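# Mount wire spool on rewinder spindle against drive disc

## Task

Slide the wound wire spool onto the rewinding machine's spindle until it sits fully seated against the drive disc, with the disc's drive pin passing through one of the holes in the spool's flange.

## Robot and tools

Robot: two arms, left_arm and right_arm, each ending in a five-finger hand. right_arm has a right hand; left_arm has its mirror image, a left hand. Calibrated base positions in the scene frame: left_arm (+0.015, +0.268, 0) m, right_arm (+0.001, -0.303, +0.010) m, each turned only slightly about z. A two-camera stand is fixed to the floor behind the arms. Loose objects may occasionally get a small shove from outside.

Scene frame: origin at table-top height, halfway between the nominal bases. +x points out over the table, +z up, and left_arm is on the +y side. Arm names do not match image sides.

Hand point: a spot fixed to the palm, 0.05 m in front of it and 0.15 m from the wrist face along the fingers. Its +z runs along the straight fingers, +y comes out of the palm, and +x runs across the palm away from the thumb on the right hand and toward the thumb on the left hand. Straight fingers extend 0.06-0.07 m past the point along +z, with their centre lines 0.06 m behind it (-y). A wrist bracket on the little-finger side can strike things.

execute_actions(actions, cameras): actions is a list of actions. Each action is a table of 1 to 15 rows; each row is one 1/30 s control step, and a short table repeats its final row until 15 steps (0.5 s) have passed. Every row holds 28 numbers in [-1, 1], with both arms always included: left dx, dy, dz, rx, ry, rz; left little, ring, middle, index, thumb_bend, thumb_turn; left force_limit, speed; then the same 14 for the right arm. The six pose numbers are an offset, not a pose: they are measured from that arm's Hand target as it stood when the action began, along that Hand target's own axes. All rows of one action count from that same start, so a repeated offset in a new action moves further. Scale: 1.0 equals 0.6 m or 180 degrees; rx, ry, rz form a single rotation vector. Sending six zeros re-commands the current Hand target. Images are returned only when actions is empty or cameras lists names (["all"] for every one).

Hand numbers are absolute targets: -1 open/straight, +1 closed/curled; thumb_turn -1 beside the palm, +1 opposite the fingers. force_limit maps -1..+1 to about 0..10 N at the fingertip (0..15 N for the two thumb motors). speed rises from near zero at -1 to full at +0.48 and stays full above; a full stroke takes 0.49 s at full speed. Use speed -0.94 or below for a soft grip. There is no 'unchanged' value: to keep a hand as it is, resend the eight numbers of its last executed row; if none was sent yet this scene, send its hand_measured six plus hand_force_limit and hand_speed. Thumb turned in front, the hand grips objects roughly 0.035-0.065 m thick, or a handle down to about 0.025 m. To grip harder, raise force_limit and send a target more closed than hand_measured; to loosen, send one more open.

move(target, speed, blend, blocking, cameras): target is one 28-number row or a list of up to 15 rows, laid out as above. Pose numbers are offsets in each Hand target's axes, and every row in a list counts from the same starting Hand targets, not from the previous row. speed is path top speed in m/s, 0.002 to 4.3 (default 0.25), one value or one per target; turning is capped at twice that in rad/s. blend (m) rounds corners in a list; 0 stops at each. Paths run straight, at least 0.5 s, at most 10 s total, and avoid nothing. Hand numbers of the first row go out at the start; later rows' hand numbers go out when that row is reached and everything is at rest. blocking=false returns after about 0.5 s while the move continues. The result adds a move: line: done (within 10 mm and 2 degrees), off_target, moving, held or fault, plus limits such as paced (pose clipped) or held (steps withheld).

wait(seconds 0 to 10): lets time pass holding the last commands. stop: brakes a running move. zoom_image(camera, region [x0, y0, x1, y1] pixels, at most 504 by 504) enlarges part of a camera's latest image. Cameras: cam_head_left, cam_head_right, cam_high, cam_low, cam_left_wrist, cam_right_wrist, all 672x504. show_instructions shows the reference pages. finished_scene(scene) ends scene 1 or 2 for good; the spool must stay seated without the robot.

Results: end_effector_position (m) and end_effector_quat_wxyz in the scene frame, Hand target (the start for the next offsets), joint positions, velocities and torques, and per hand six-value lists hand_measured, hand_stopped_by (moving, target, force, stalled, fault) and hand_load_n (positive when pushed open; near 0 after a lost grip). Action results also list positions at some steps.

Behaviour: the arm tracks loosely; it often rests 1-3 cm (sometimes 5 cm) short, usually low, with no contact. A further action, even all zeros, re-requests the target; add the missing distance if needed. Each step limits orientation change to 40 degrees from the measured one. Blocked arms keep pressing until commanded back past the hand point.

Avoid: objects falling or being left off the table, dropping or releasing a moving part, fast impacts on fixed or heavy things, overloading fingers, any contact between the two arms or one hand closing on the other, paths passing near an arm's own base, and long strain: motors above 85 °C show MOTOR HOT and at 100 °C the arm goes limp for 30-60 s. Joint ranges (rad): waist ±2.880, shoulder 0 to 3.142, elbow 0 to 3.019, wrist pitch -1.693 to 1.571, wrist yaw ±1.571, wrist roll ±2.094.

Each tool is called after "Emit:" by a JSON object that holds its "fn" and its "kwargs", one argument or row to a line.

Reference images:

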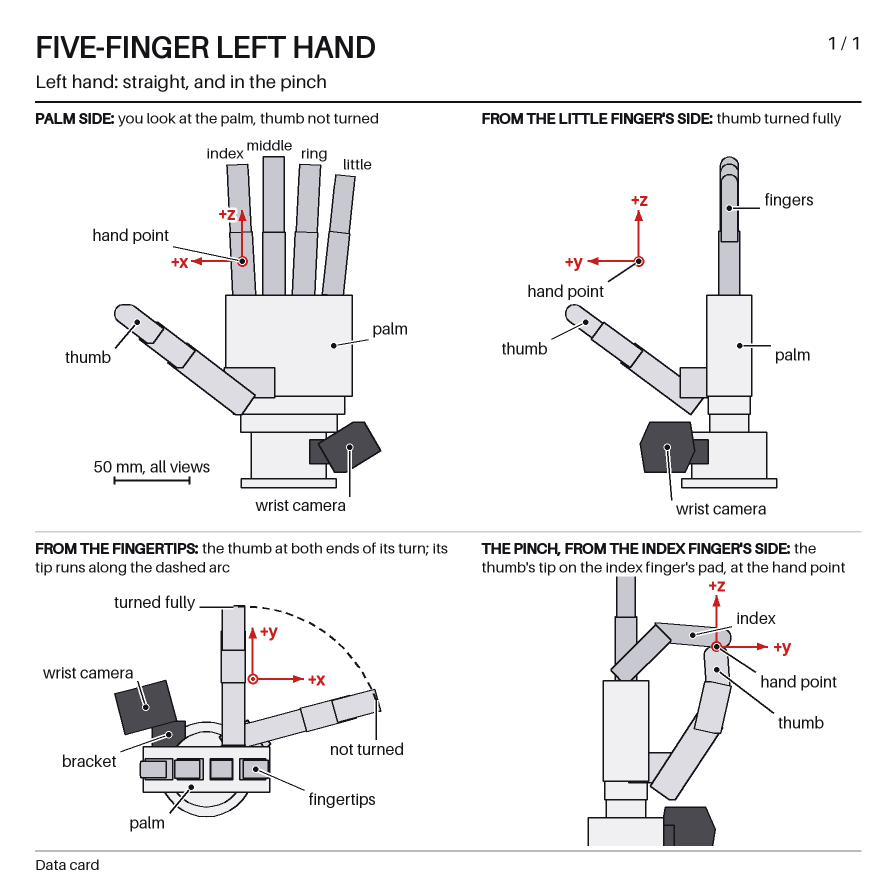

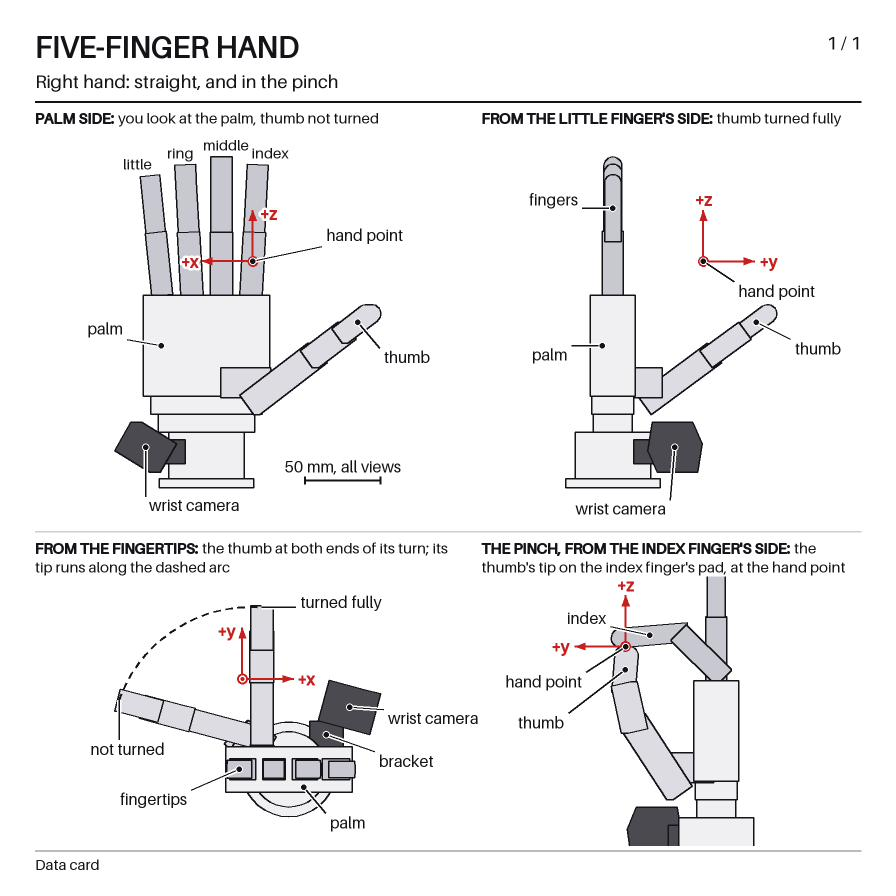

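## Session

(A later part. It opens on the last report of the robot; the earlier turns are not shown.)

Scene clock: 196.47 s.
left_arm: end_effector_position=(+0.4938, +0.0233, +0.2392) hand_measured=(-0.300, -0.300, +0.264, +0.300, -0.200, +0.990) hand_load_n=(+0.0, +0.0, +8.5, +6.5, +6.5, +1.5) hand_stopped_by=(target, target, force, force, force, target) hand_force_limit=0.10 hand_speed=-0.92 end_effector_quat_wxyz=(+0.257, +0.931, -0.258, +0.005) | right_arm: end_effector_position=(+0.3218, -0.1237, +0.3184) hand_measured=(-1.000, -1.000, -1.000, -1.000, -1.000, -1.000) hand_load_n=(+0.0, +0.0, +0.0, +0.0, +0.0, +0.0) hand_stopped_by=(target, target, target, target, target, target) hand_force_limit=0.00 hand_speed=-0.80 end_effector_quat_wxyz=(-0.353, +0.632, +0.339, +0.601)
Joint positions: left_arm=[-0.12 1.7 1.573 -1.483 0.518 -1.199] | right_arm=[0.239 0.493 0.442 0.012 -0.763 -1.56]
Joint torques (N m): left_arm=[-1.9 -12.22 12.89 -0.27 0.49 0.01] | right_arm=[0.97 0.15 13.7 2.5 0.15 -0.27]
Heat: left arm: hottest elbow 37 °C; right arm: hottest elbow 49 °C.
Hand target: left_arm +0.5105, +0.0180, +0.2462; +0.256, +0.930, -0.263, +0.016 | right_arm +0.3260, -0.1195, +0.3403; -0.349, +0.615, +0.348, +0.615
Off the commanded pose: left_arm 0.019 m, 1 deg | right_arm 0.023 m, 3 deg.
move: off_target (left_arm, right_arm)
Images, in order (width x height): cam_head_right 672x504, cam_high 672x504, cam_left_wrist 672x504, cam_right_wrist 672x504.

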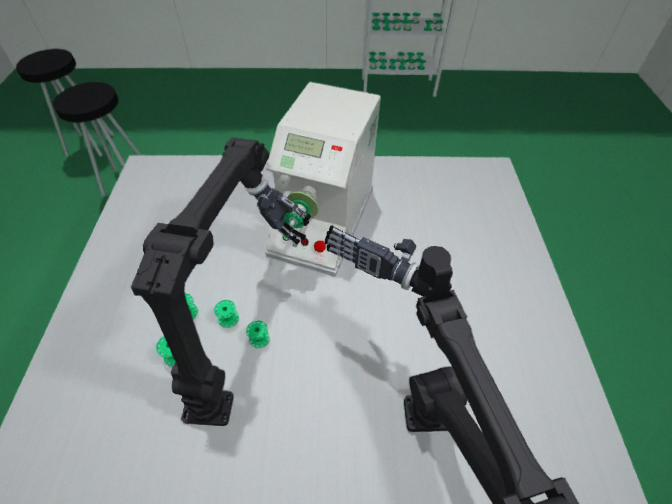

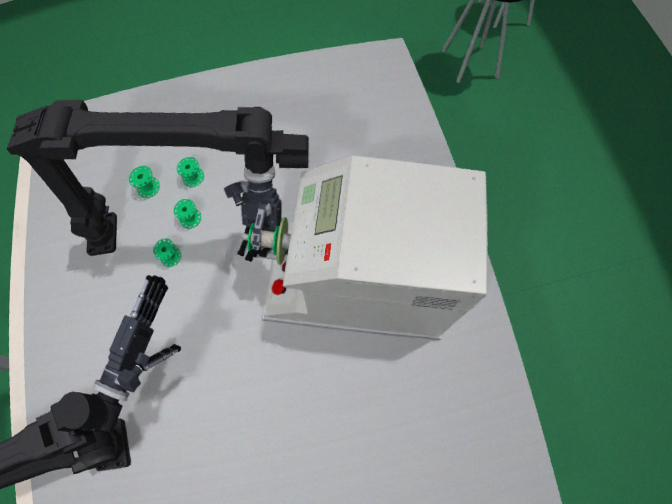

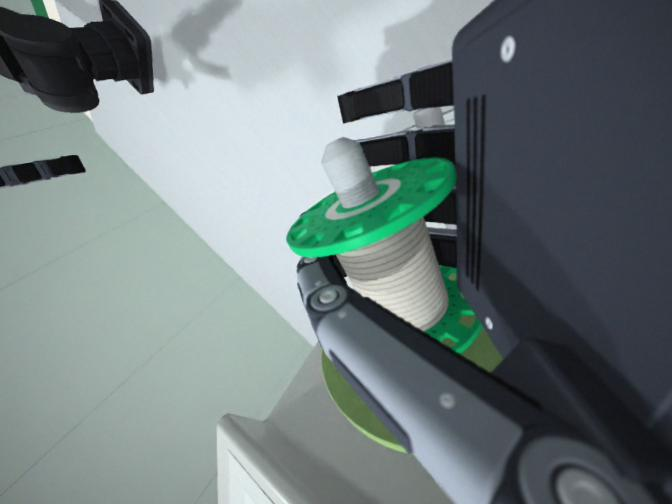

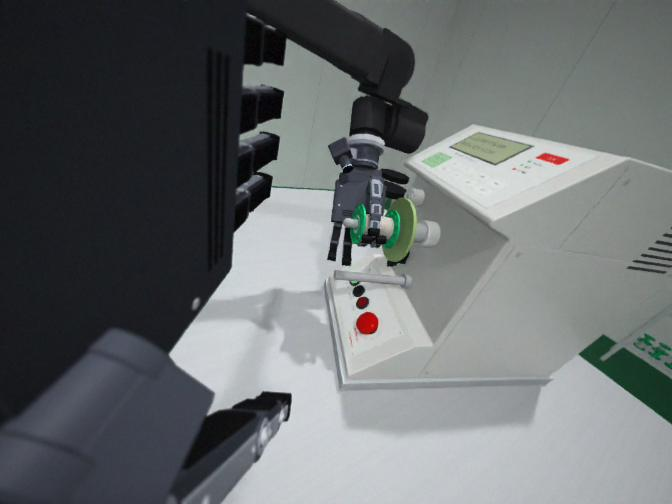

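Emit:
{"fn": "move", "kwargs": {
  "target": [0,0.0038,-0.0048,-0.0605,0,0,-0.3,-0.3,0.5,0.52,-0.16,0.99,0.1,-0.92,0,0,0,0,0,0,-1,-1,-1,-1,-1,-1,0,-0.8],
  "speed": 0.05,
  "cameras": ["cam_high","cam_head_right","cam_left_wrist","cam_right_wrist"]
}}

Emit:
{"fn": "zoom_image", "kwargs": {
  "camera": "cam_right_wrist",
  "region": [365, 200, 410, 260]
}}

Emit:
{"fn": "zoom_image", "kwargs": {
  "camera": "cam_high",
  "region": [230, 212, 300, 265]
}}

Emit:
{"fn": "zoom_image", "kwargs": {
  "camera": "cam_left_wrist",
  "region": [380, 230, 510, 380]
}}

Emit:
{"fn": "zoom_image", "kwargs": {
  "camera": "cam_head_right",
  "region": [275, 180, 325, 240]
}}

Scene clock: 199.50 s.
left_arm: end_effector_position=(+0.4946, +0.0184, +0.2437) hand_measured=(-0.300, -0.300, +0.264, +0.300, -0.200, +0.990) hand_load_n=(+0.0, +0.0, +8.5, +6.5, +6.5, +1.5) hand_stopped_by=(target, target, force, force, force, target) hand_force_limit=0.10 hand_speed=-0.92 end_effector_quat_wxyz=(+0.342, +0.905, -0.254, -0.021) | right_arm: end_effector_position=(+0.3218, -0.1237, +0.3184) hand_measured=(-1.000, -1.000, -1.000, -1.000, -1.000, -1.000) hand_load_n=(+0.0, +0.0, +0.0, +0.0, +0.0, +0.0) hand_stopped_by=(target, target, target, target, target, target) hand_force_limit=0.00 hand_speed=-0.80 end_effector_quat_wxyz=(-0.353, +0.632, +0.339, +0.601)
Joint positions: left_arm=[-0.089 1.766 1.595 -1.553 0.684 -1.118] | right_arm=[0.239 0.493 0.442 0.012 -0.763 -1.56]
Joint torques (N m): left_arm=[-1.26 -13.27 12.34 -0.68 0.75 0.22] | right_arm=[0.97 0.15 13.68 2.5 0.15 -0.27]
Heat: left arm: hottest elbow 37 °C; right arm: hottest elbow 49 °C.
Hand target: left_arm +0.5097, +0.0177, +0.2498; +0.343, +0.902, -0.263, -0.009 | right_arm +0.3260, -0.1195, +0.3403; -0.349, +0.615, +0.348, +0.615
Off the commanded pose: left_arm 0.016 m, 2 deg | right_arm 0.023 m, 3 deg.
move: off_target (left_arm, right_arm)
Images, in order (width x height): cam_head_right 672x504, cam_high 672x504, cam_left_wrist 672x504, cam_right_wrist 672x504.

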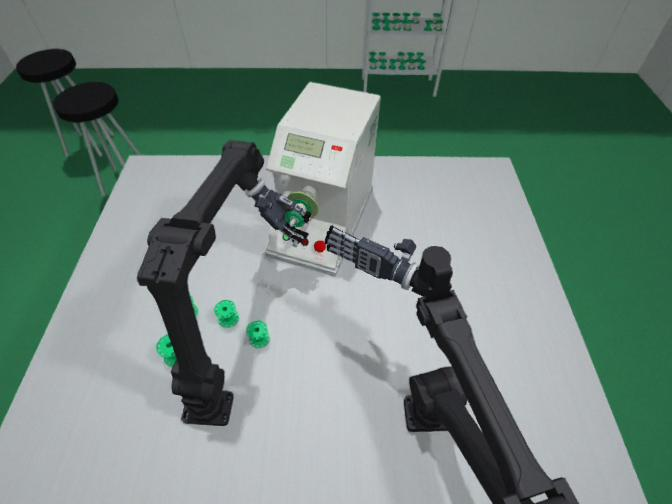

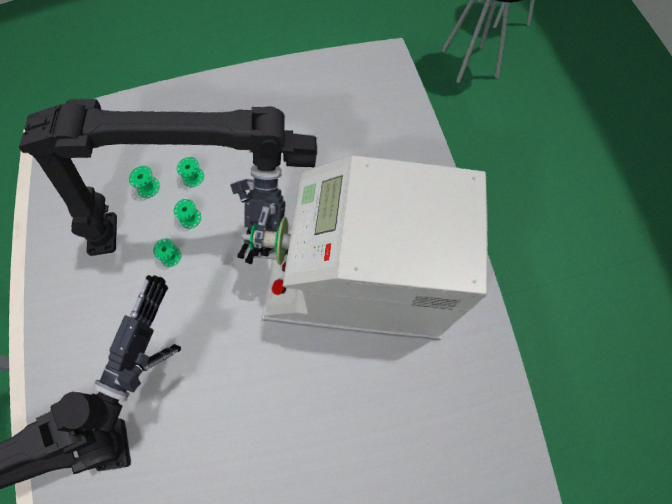

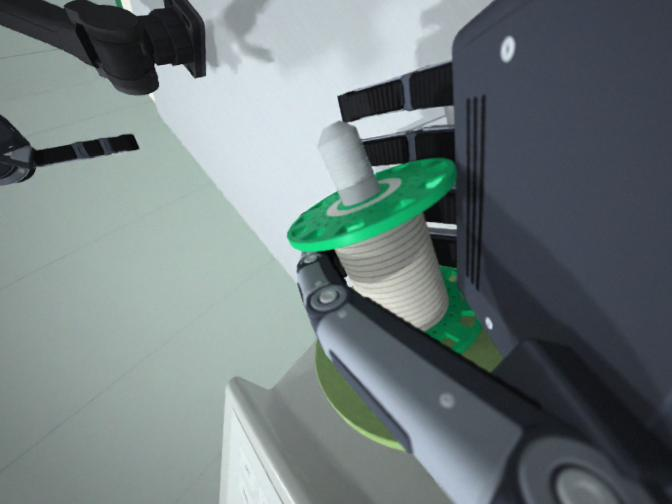

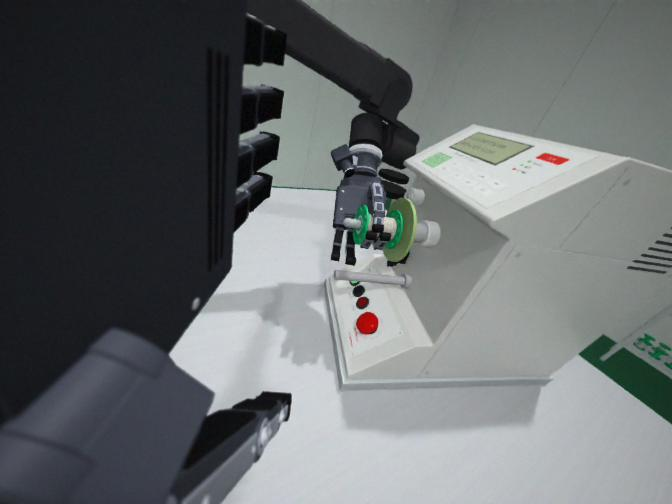

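Scaled by 8.400 from the camera's 672x504 image, which has a finer 960x720 frame.

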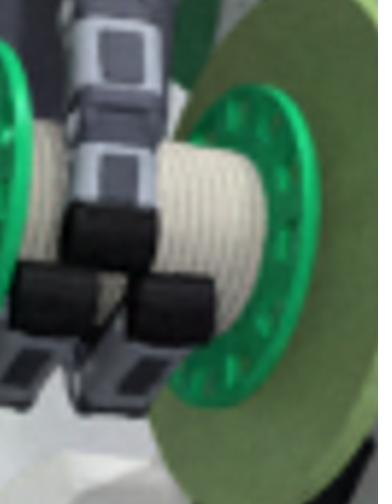

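Scaled by 7.200 from the camera's 672x504 image, which has a finer 960x720 frame.

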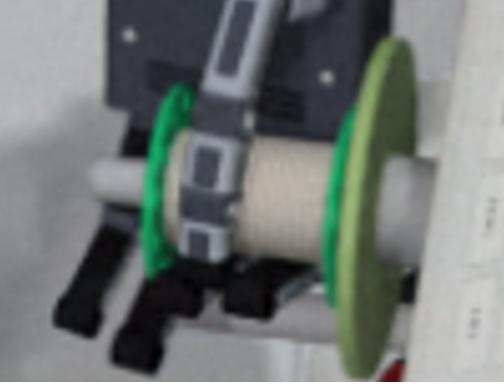

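Scaled by 3.360 from the camera's 672x504 image, which has a finer 960x720 frame.

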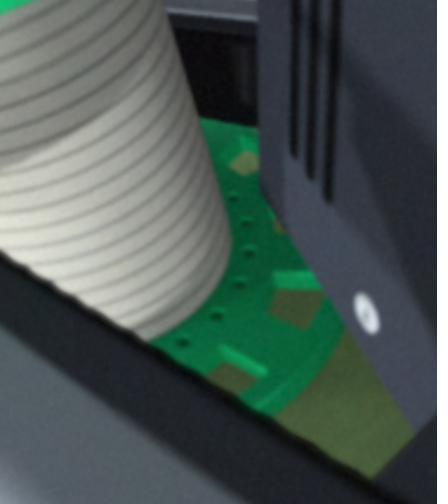

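Scaled by 8.400 from the camera's 672x504 image, which has a finer 960x720 frame.

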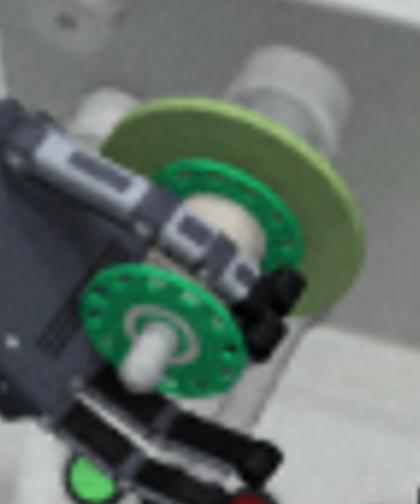

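Emit:
{"fn": "zoom_image", "kwargs": {
  "camera": "cam_right_wrist",
  "region": [380, 205, 405, 255]
}}

Emit:
{"fn": "zoom_image", "kwargs": {
  "camera": "cam_head_right",
  "region": [290, 190, 318, 225]
}}

Scaled by 10.080 from the camera's 672x504 image, which has a finer 960x720 frame.

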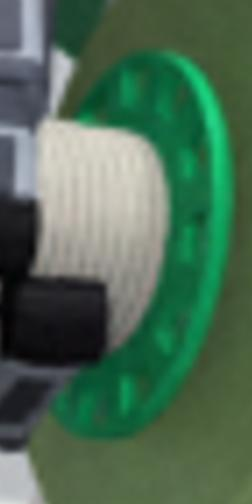

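Scaled by 14.400 from the camera's 672x504 image, which has a finer 960x720 frame.

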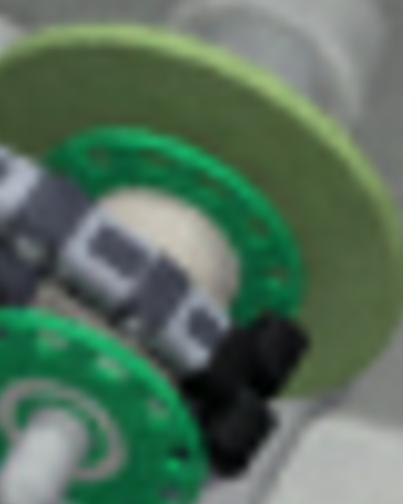

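Emit:
{"fn": "move", "kwargs": {
  "target": [0.0095,-0.0033,0.0005,0,0,0,-0.3,-0.3,0.5,0.52,-0.16,0.99,0.1,-0.92,0,0,0,0,0,0,-1,-1,-1,-1,-1,-1,0,-0.8],
  "speed": 0.02,
  "cameras": ["cam_high","cam_head_right","cam_left_wrist","cam_right_wrist","cam_low"]
}}

Emit:
{"fn": "zoom_image", "kwargs": {
  "camera": "cam_right_wrist",
  "region": [365, 200, 410, 260]
}}

Emit:
{"fn": "zoom_image", "kwargs": {
  "camera": "cam_high",
  "region": [230, 212, 300, 265]
}}

Emit:
{"fn": "zoom_image", "kwargs": {
  "camera": "cam_left_wrist",
  "region": [270, 110, 510, 380]
}}

Emit:
{"fn": "zoom_image", "kwargs": {
  "camera": "cam_low",
  "region": [280, 180, 330, 220]
}}

Scene clock: 202.00 s.
left_arm: end_effector_position=(+0.4957, +0.0182, +0.2437) hand_measured=(-0.300, -0.300, +0.264, +0.300, -0.200, +0.990) hand_load_n=(+0.0, +0.0, +8.5, +6.5, +6.5, +1.5) hand_stopped_by=(target, target, force, force, force, target) hand_force_limit=0.10 hand_speed=-0.92 end_effector_quat_wxyz=(+0.342, +0.904, -0.254, -0.025) | right_arm: end_effector_position=(+0.3218, -0.1237, +0.3184) hand_measured=(-1.000, -1.000, -1.000, -1.000, -1.000, -1.000) hand_load_n=(+0.0, -0.5, +0.0, +0.0, +0.0, +0.0) hand_stopped_by=(target, target, target, target, target, target) hand_force_limit=0.00 hand_speed=-0.80 end_effector_quat_wxyz=(-0.353, +0.632, +0.339, +0.601)
Joint positions: left_arm=[-0.089 1.776 1.606 -1.567 0.685 -1.113] | right_arm=[0.239 0.493 0.442 0.012 -0.763 -1.56]
Joint torques (N m): left_arm=[-1.38 -12.92 12.9 -0.24 0.74 0.13] | right_arm=[0.91 0.15 13.7 2.51 0.15 -0.26]
Heat: left arm: hottest elbow 37 °C; right arm: hottest elbow 49 °C.
Hand target: left_arm +0.5154, +0.0160, +0.2491; +0.343, +0.902, -0.263, -0.009 | right_arm +0.3260, -0.1195, +0.3403; -0.349, +0.615, +0.348, +0.615
Off the commanded pose: left_arm 0.021 m, 2 deg | right_arm 0.023 m, 3 deg.
move: off_target (left_arm, right_arm)
Images, in order (width x height): cam_head_right 672x504, cam_high 672x504, cam_low 672x504, cam_left_wrist 672x504, cam_right_wrist 672x504.

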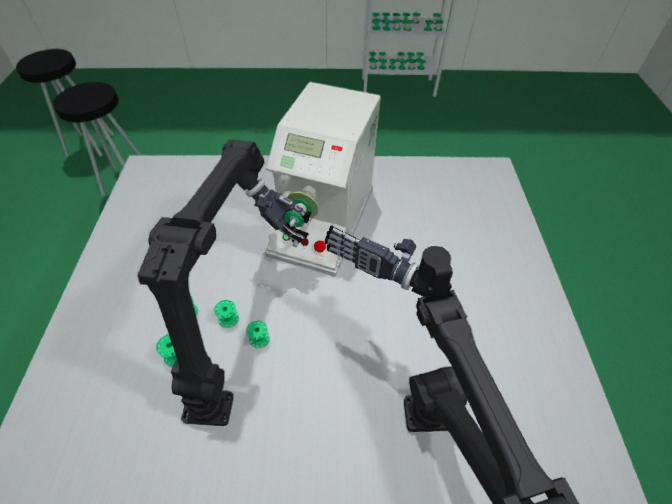

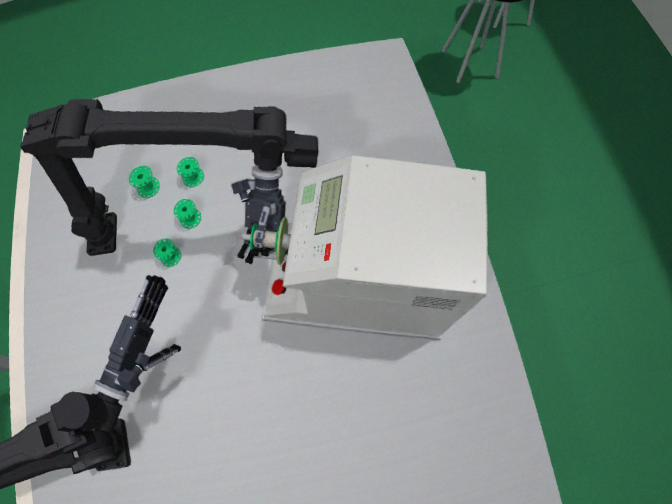

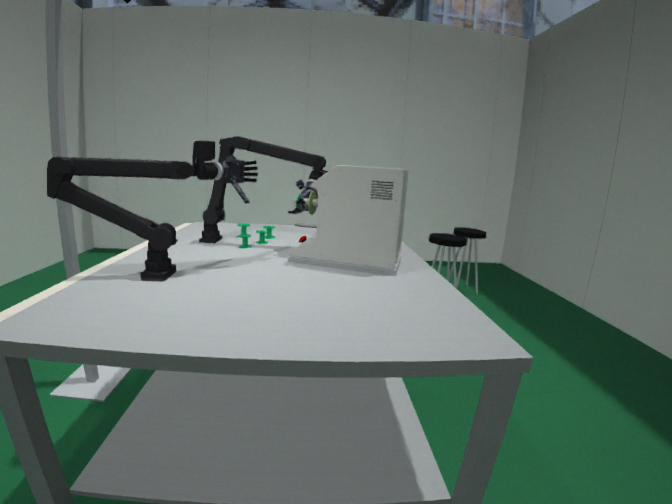

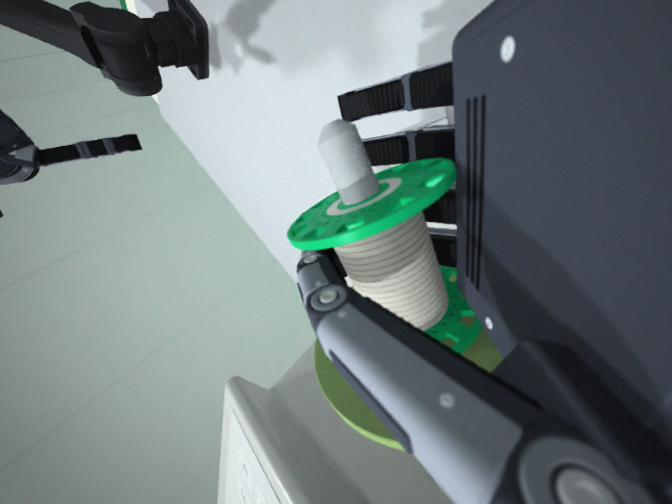

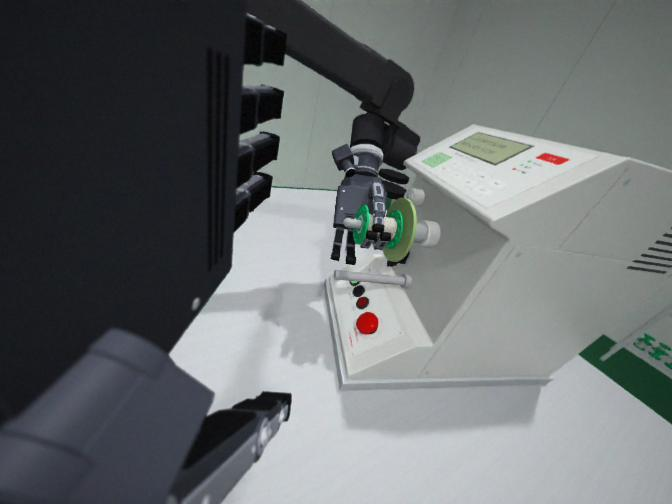

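Scaled by 8.400 from the camera's 672x504 image, which has a finer 960x720 frame.

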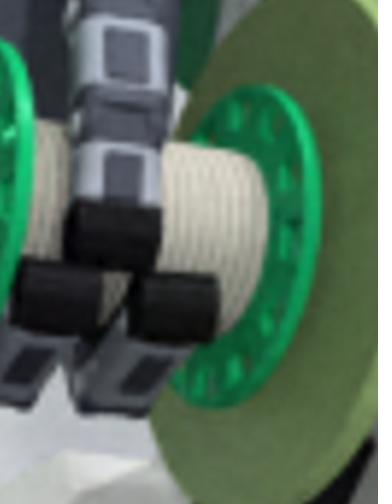

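Scaled by 7.200 from the camera's 672x504 image, which has a finer 960x720 frame.

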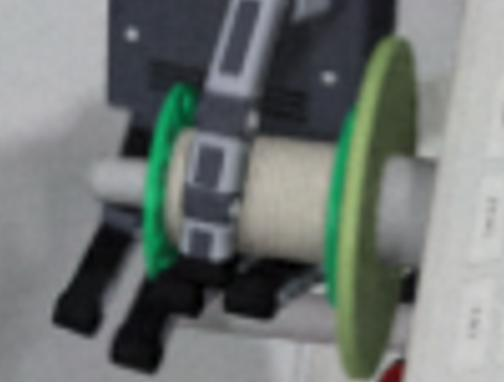

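Scaled by 1.867 from the camera's 672x504 image, which has a finer 960x720 frame.

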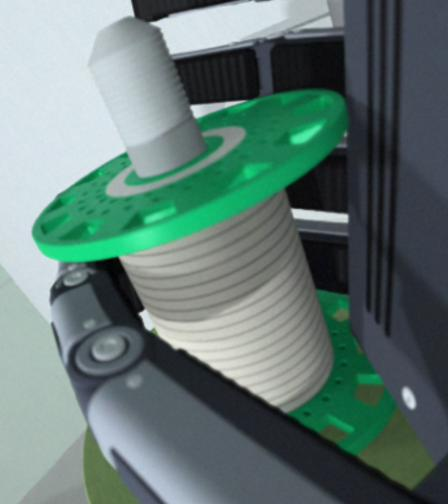

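Scaled by 10.080 from the camera's 672x504 image, which has a finer 960x720 frame.

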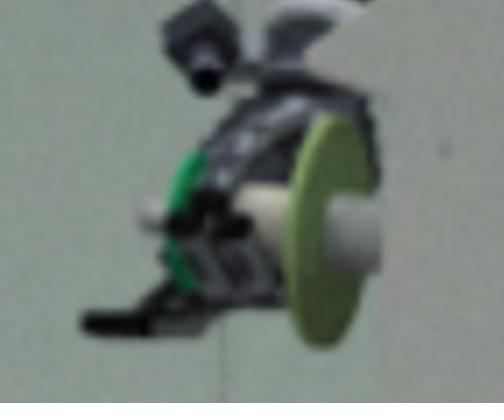

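Emit:
{"fn": "zoom_image", "kwargs": {
  "camera": "cam_right_wrist",
  "region": [335, 190, 435, 265]
}}

Emit:
{"fn": "zoom_image", "kwargs": {
  "camera": "cam_high",
  "region": [235, 215, 295, 260]
}}

Scaled by 5.040 from the camera's 672x504 image, which has a finer 960x720 frame.

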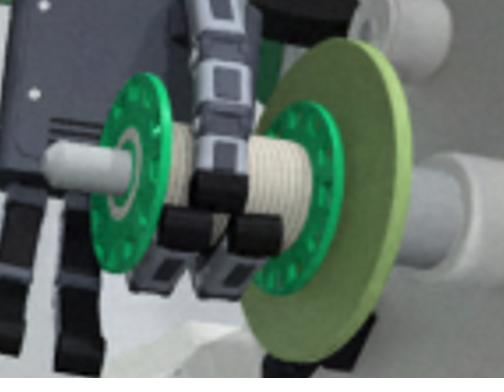

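Scaled by 8.400 from the camera's 672x504 image, which has a finer 960x720 frame.

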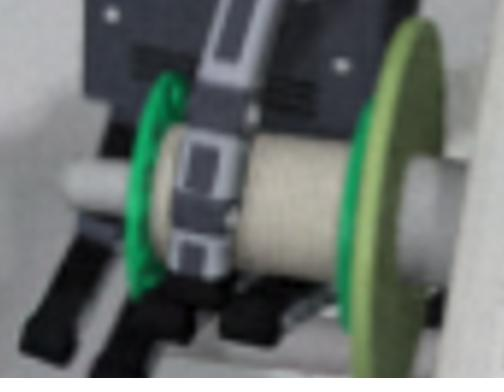

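Emit:
{"fn": "move", "kwargs": {
  "target": [-0.003,0,0,0.0022,0.0097,-0.0206,-0.3,-0.3,0.5,0.52,-0.16,0.99,0.1,-0.92,0,0,0,0,0,0,-1,-1,-1,-1,-1,-1,0,-0.8],
  "speed": 0.03,
  "cameras": ["cam_high","cam_head_right","cam_left_wrist","cam_right_wrist","cam_low"]
}}

Emit:
{"fn": "zoom_image", "kwargs": {
  "camera": "cam_right_wrist",
  "region": [335, 190, 435, 265]
}}

Emit:
{"fn": "zoom_image", "kwargs": {
  "camera": "cam_high",
  "region": [235, 215, 295, 260]
}}

Emit:
{"fn": "zoom_image", "kwargs": {
  "camera": "cam_left_wrist",
  "region": [270, 110, 510, 380]
}}

Scene clock: 206.37 s.
left_arm: end_effector_position=(+0.4987, +0.0179, +0.2434) hand_measured=(-0.300, -0.300, +0.264, +0.300, -0.200, +0.990) hand_load_n=(+0.0, +0.0, +8.5, +6.5, +6.5, +1.5) hand_stopped_by=(target, target, force, force, force, target) hand_force_limit=0.10 hand_speed=-0.92 end_effector_quat_wxyz=(+0.342, +0.909, -0.238, -0.030) | right_arm: end_effector_position=(+0.3218, -0.1237, +0.3184) hand_measured=(-1.000, -1.000, -1.000, -1.000, -1.000, -1.000) hand_load_n=(+0.0, +0.0, +0.0, +0.0, +0.0, +0.0) hand_stopped_by=(target, target, target, target, target, target) hand_force_limit=0.00 hand_speed=-0.80 end_effector_quat_wxyz=(-0.353, +0.632, +0.339, +0.601)
Joint positions: left_arm=[-0.089 1.776 1.607 -1.564 0.685 -1.15] | right_arm=[0.239 0.493 0.442 0.012 -0.763 -1.56]
Joint torques (N m): left_arm=[-1.08 -15.38 9.07 1.78 0.96 -0.33] | right_arm=[0.97 0.15 13.7 2.5 0.15 -0.26]
Heat: left arm: hottest elbow 37 °C; right arm: hottest elbow 49 °C.
Hand target: left_arm +0.5139, +0.0169, +0.2489; +0.343, +0.911, -0.229, -0.005 | right_arm +0.3260, -0.1195, +0.3403; -0.349, +0.615, +0.348, +0.615
Off the commanded pose: left_arm 0.016 m, 3 deg | right_arm 0.023 m, 3 deg.
move: off_target (left_arm, right_arm)
Images, in order (width x height): cam_head_right 672x504, cam_high 672x504, cam_low 672x504, cam_left_wrist 672x504, cam_right_wrist 672x504.

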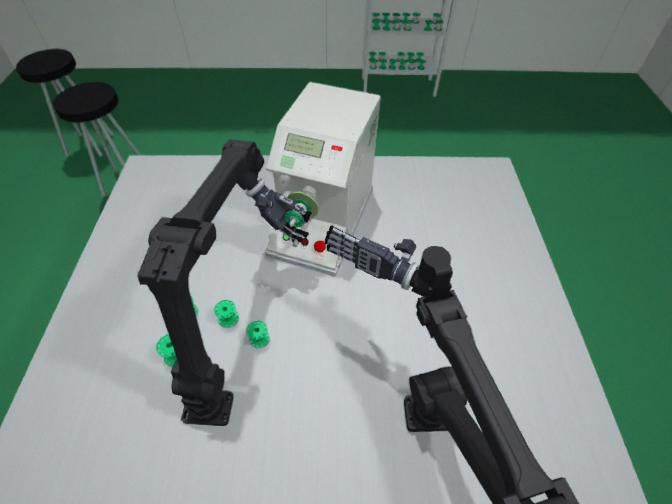

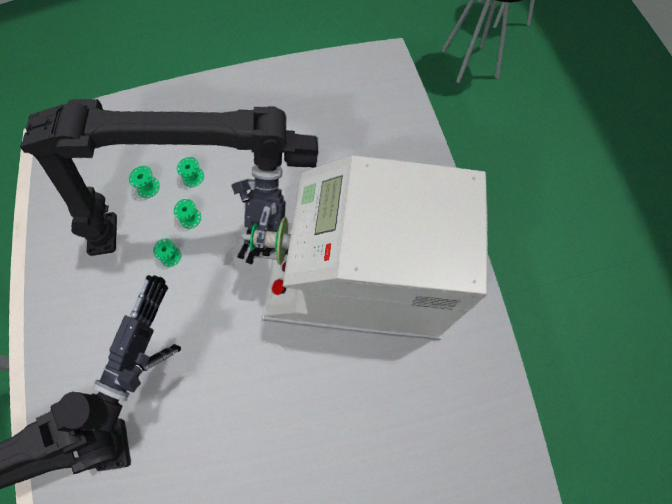

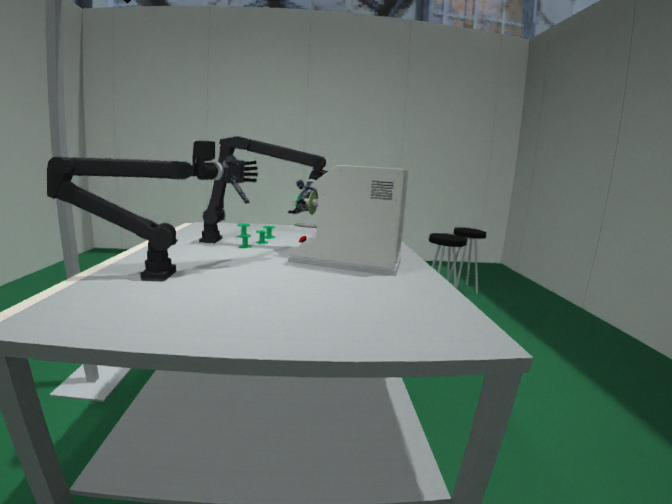

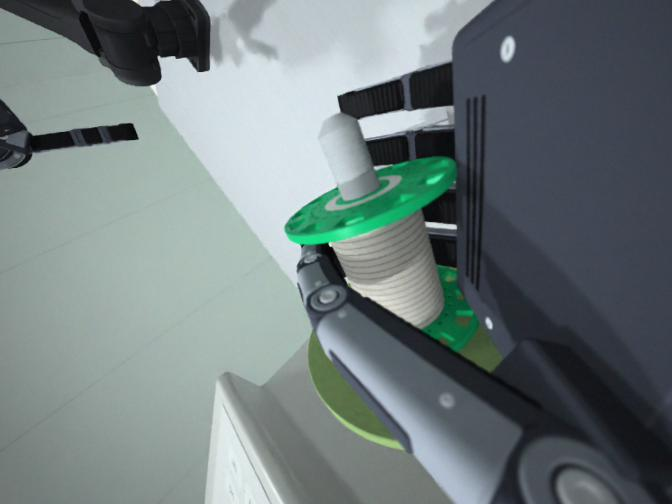

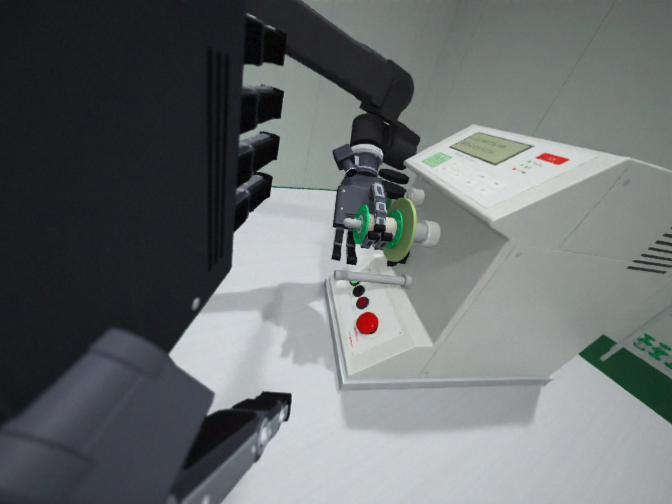

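Scaled by 5.040 from the camera's 672x504 image, which has a finer 960x720 frame.

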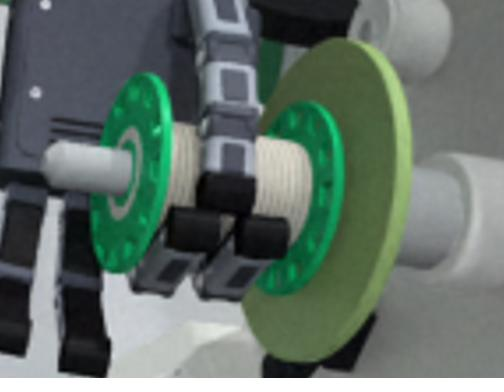

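Scaled by 8.400 from the camera's 672x504 image, which has a finer 960x720 frame.

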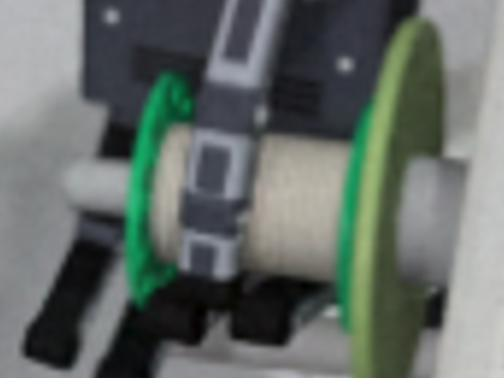

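Scaled by 1.867 from the camera's 672x504 image, which has a finer 960x720 frame.

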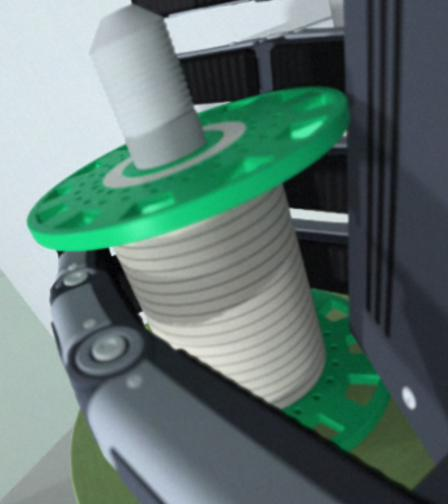

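Emit:
{"fn": "move", "kwargs": {
  "target": [-0.0135,0.0045,-0.001,0,0,0,-0.3,-0.3,0.5,0.52,-0.16,0.99,0.1,-0.92,0,0,0,0,0,0,-1,-1,-1,-1,-1,-1,0,-0.8],
  "speed": 0.03,
  "cameras": ["cam_high","cam_head_right","cam_left_wrist","cam_right_wrist","cam_low"]
}}

Emit:
{"fn": "zoom_image", "kwargs": {
  "camera": "cam_right_wrist",
  "region": [335, 190, 435, 265]
}}

Emit:
{"fn": "zoom_image", "kwargs": {
  "camera": "cam_high",
  "region": [235, 215, 295, 260]
}}

Emit:
{"fn": "zoom_image", "kwargs": {
  "camera": "cam_left_wrist",
  "region": [270, 110, 510, 380]
}}

Scene clock: 210.23 s.
left_arm: end_effector_position=(+0.4983, +0.0177, +0.2430) hand_measured=(-0.300, -0.300, +0.264, +0.300, -0.200, +0.990) hand_load_n=(+0.0, +0.0, +8.5, +6.0, +6.5, +1.5) hand_stopped_by=(target, target, force, force, force, target) hand_force_limit=0.10 hand_speed=-0.92 end_effector_quat_wxyz=(+0.342, +0.909, -0.236, -0.022) | right_arm: end_effector_position=(+0.3218, -0.1237, +0.3184) hand_measured=(-1.000, -1.000, -1.000, -1.000, -1.000, -1.000) hand_load_n=(-0.5, +0.0, +0.0, +0.0, +0.0, +0.0) hand_stopped_by=(target, target, target, target, target, target) hand_force_limit=0.00 hand_speed=-0.80 end_effector_quat_wxyz=(-0.353, +0.632, +0.339, +0.601)
Joint positions: left_arm=[-0.089 1.763 1.588 -1.538 0.688 -1.16] | right_arm=[0.239 0.493 0.442 0.012 -0.763 -1.56]
Joint torques (N m): left_arm=[-1.2 -16.03 8.32 0.87 0.86 -0.22] | right_arm=[0.97 0.15 13.7 2.5 0.14 -0.27]
Heat: left arm: hottest elbow 36 °C; right arm: hottest elbow 49 °C.
Hand target: left_arm +0.5055, +0.0188, +0.2499; +0.343, +0.911, -0.229, -0.006 | right_arm +0.3260, -0.1195, +0.3403; -0.349, +0.615, +0.348, +0.615
Off the commanded pose: left_arm 0.010 m, 2 deg | right_arm 0.023 m, 3 deg.
move: off_target (right_arm)
Images, in order (width x height): cam_head_right 672x504, cam_high 672x504, cam_low 672x504, cam_left_wrist 672x504, cam_right_wrist 672x504.

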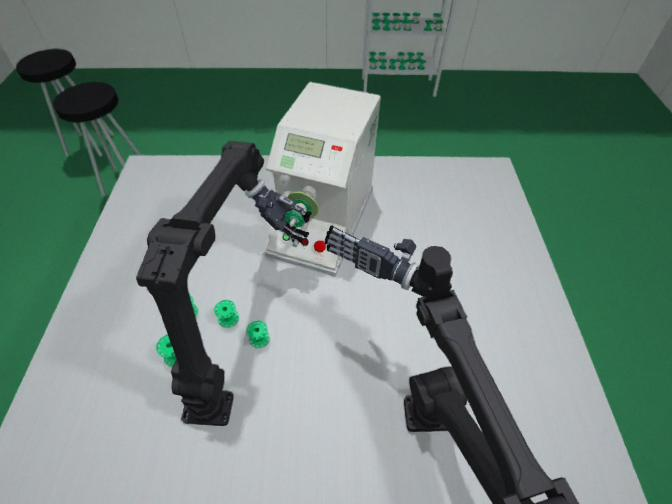

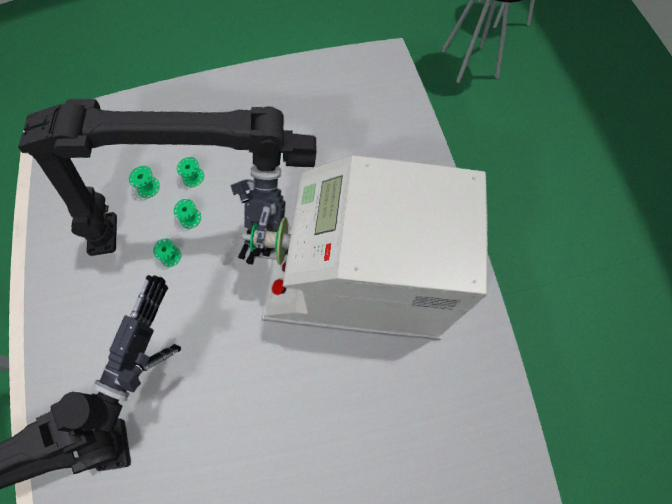

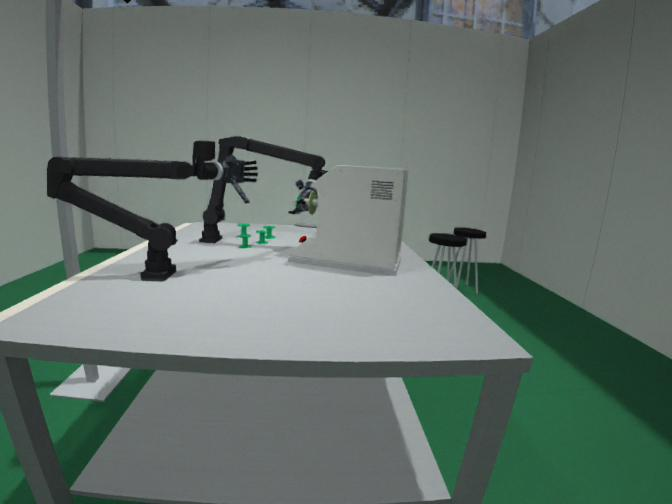

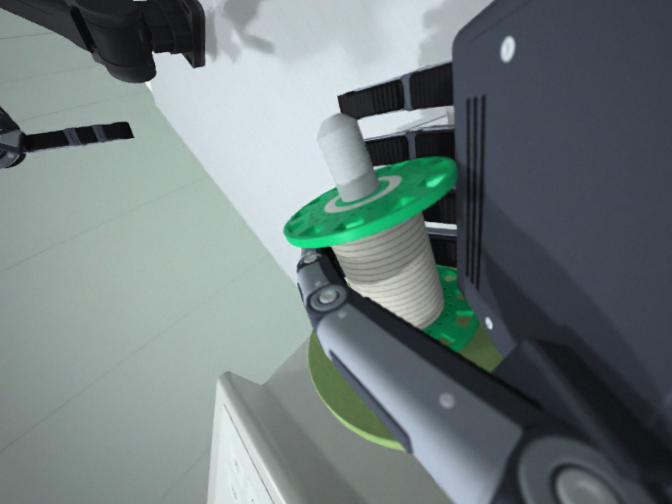

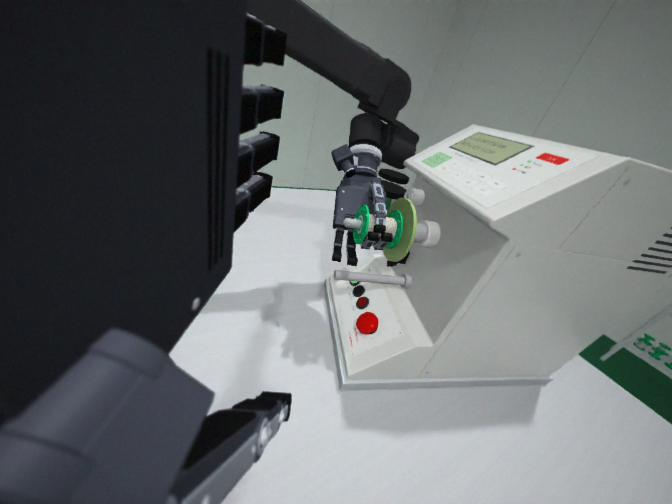

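Scaled by 5.040 from the camera's 672x504 image, which has a finer 960x720 frame.

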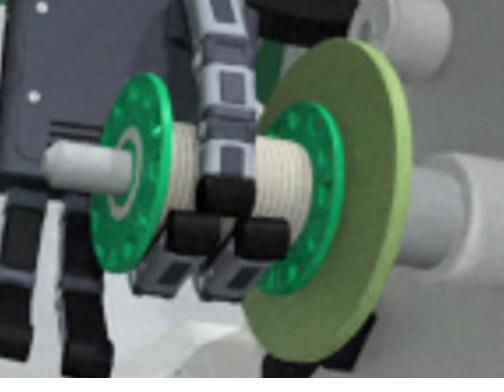

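Scaled by 8.400 from the camera's 672x504 image, which has a finer 960x720 frame.

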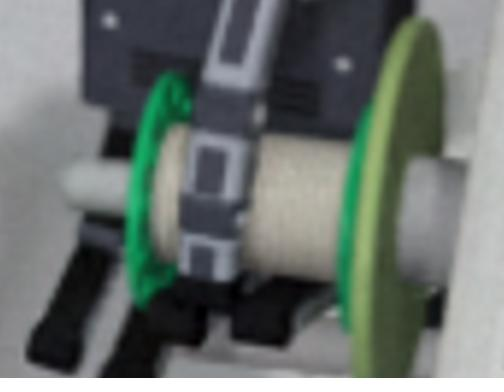

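Scaled by 1.867 from the camera's 672x504 image, which has a finer 960x720 frame.

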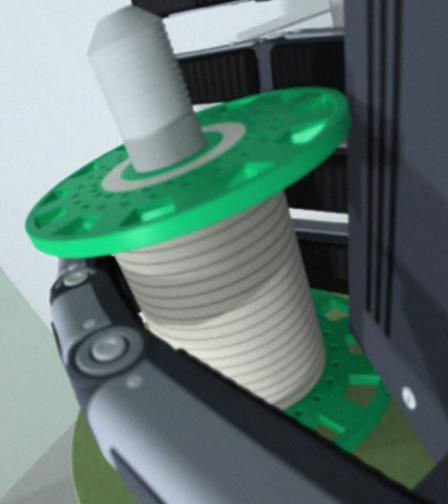

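Emit:
{"fn": "move", "kwargs": {
  "target": [-0.008,0.0,0.0023,0.0278,0,0,-0.3,-0.3,0.5,0.52,-0.16,0.99,0.1,-0.92,0,0,0,0,0,0,-1,-1,-1,-1,-1,-1,0,-0.8],
  "speed": 0.04,
  "cameras": ["cam_high","cam_right_wrist"]
}}

Emit:
{"fn": "zoom_image", "kwargs": {
  "camera": "cam_right_wrist",
  "region": [365, 200, 410, 260]
}}

Emit:
{"fn": "zoom_image", "kwargs": {
  "camera": "cam_high",
  "region": [235, 215, 295, 260]
}}

Scene clock: 212.10 s.
left_arm: end_effector_position=(+0.5009, +0.0215, +0.2405) hand_measured=(-0.300, -0.300, +0.264, +0.300, -0.200, +0.990) hand_load_n=(+0.0, +0.0, +8.5, +7.0, +6.5, +1.5) hand_stopped_by=(target, target, force, force, force, target) hand_force_limit=0.10 hand_speed=-0.92 end_effector_quat_wxyz=(+0.305, +0.924, -0.231, -0.007) | right_arm: end_effector_position=(+0.3218, -0.1237, +0.3184) hand_measured=(-1.000, -1.000, -1.000, -1.000, -1.000, -1.000) hand_load_n=(+0.0, +0.0, +0.0, +0.0, +0.0, +0.0) hand_stopped_by=(target, target, target, target, target, target) hand_force_limit=0.00 hand_speed=-0.80 end_effector_quat_wxyz=(-0.353, +0.632, +0.339, +0.601)
Joint positions: left_arm=[-0.097 1.73 1.574 -1.492 0.615 -1.214] | right_arm=[0.239 0.493 0.442 0.012 -0.763 -1.56]
Joint torques (N m): left_arm=[-1.79 -16.26 8.03 0.43 0.51 -0.11] | right_arm=[0.97 0.15 13.7 2.5 0.15 -0.27]
Heat: left arm: hottest elbow 36 °C; right arm: hottest elbow 49 °C.
Hand target: left_arm +0.5011, +0.0201, +0.2481; +0.303, +0.925, -0.229, +0.004 | right_arm +0.3260, -0.1195, +0.3403; -0.349, +0.615, +0.348, +0.615
Off the commanded pose: left_arm 0.008 m, 1 deg | right_arm 0.023 m, 3 deg.
move: off_target (right_arm)
Images, in order (width x height): cam_high 672x504, cam_right_wrist 672x504.

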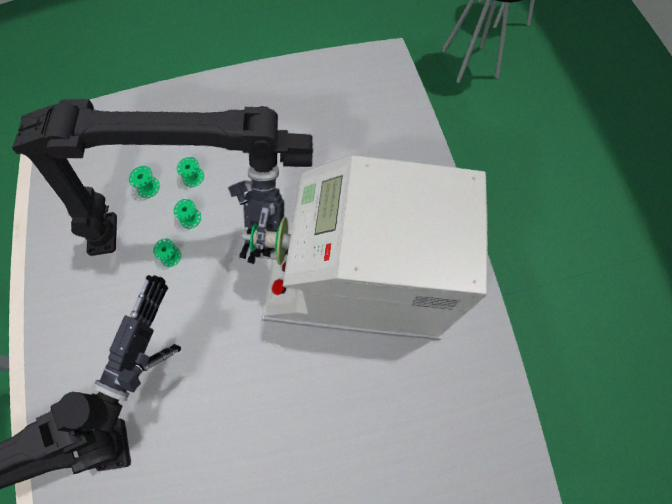

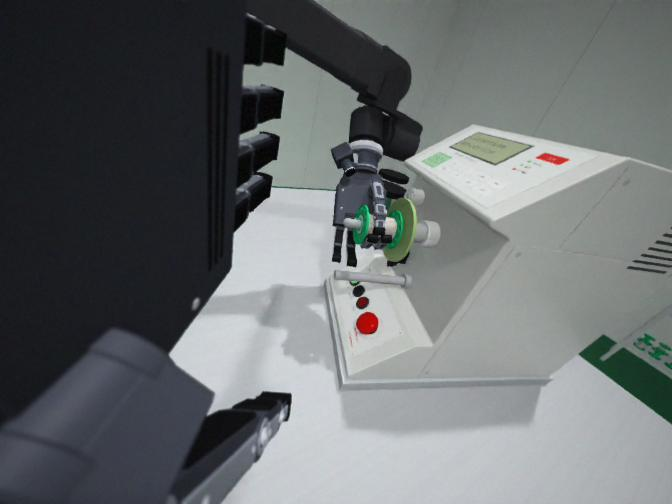

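Scaled by 8.400 from the camera's 672x504 image, which has a finer 960x720 frame.

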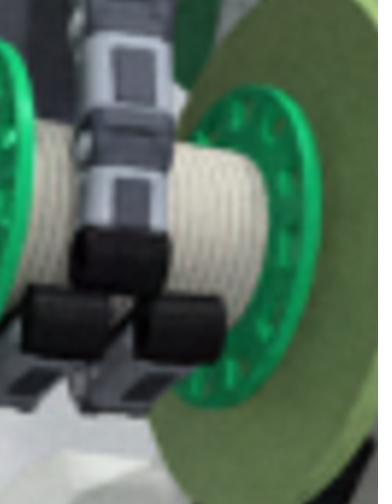

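Scaled by 8.400 from the camera's 672x504 image, which has a finer 960x720 frame.

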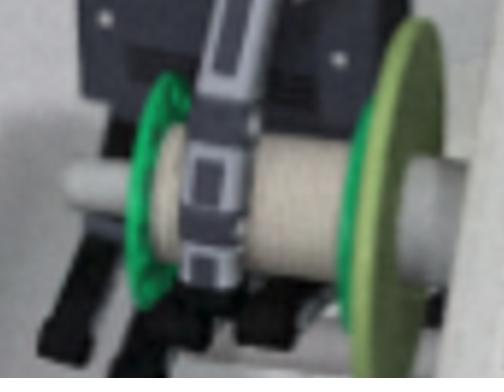

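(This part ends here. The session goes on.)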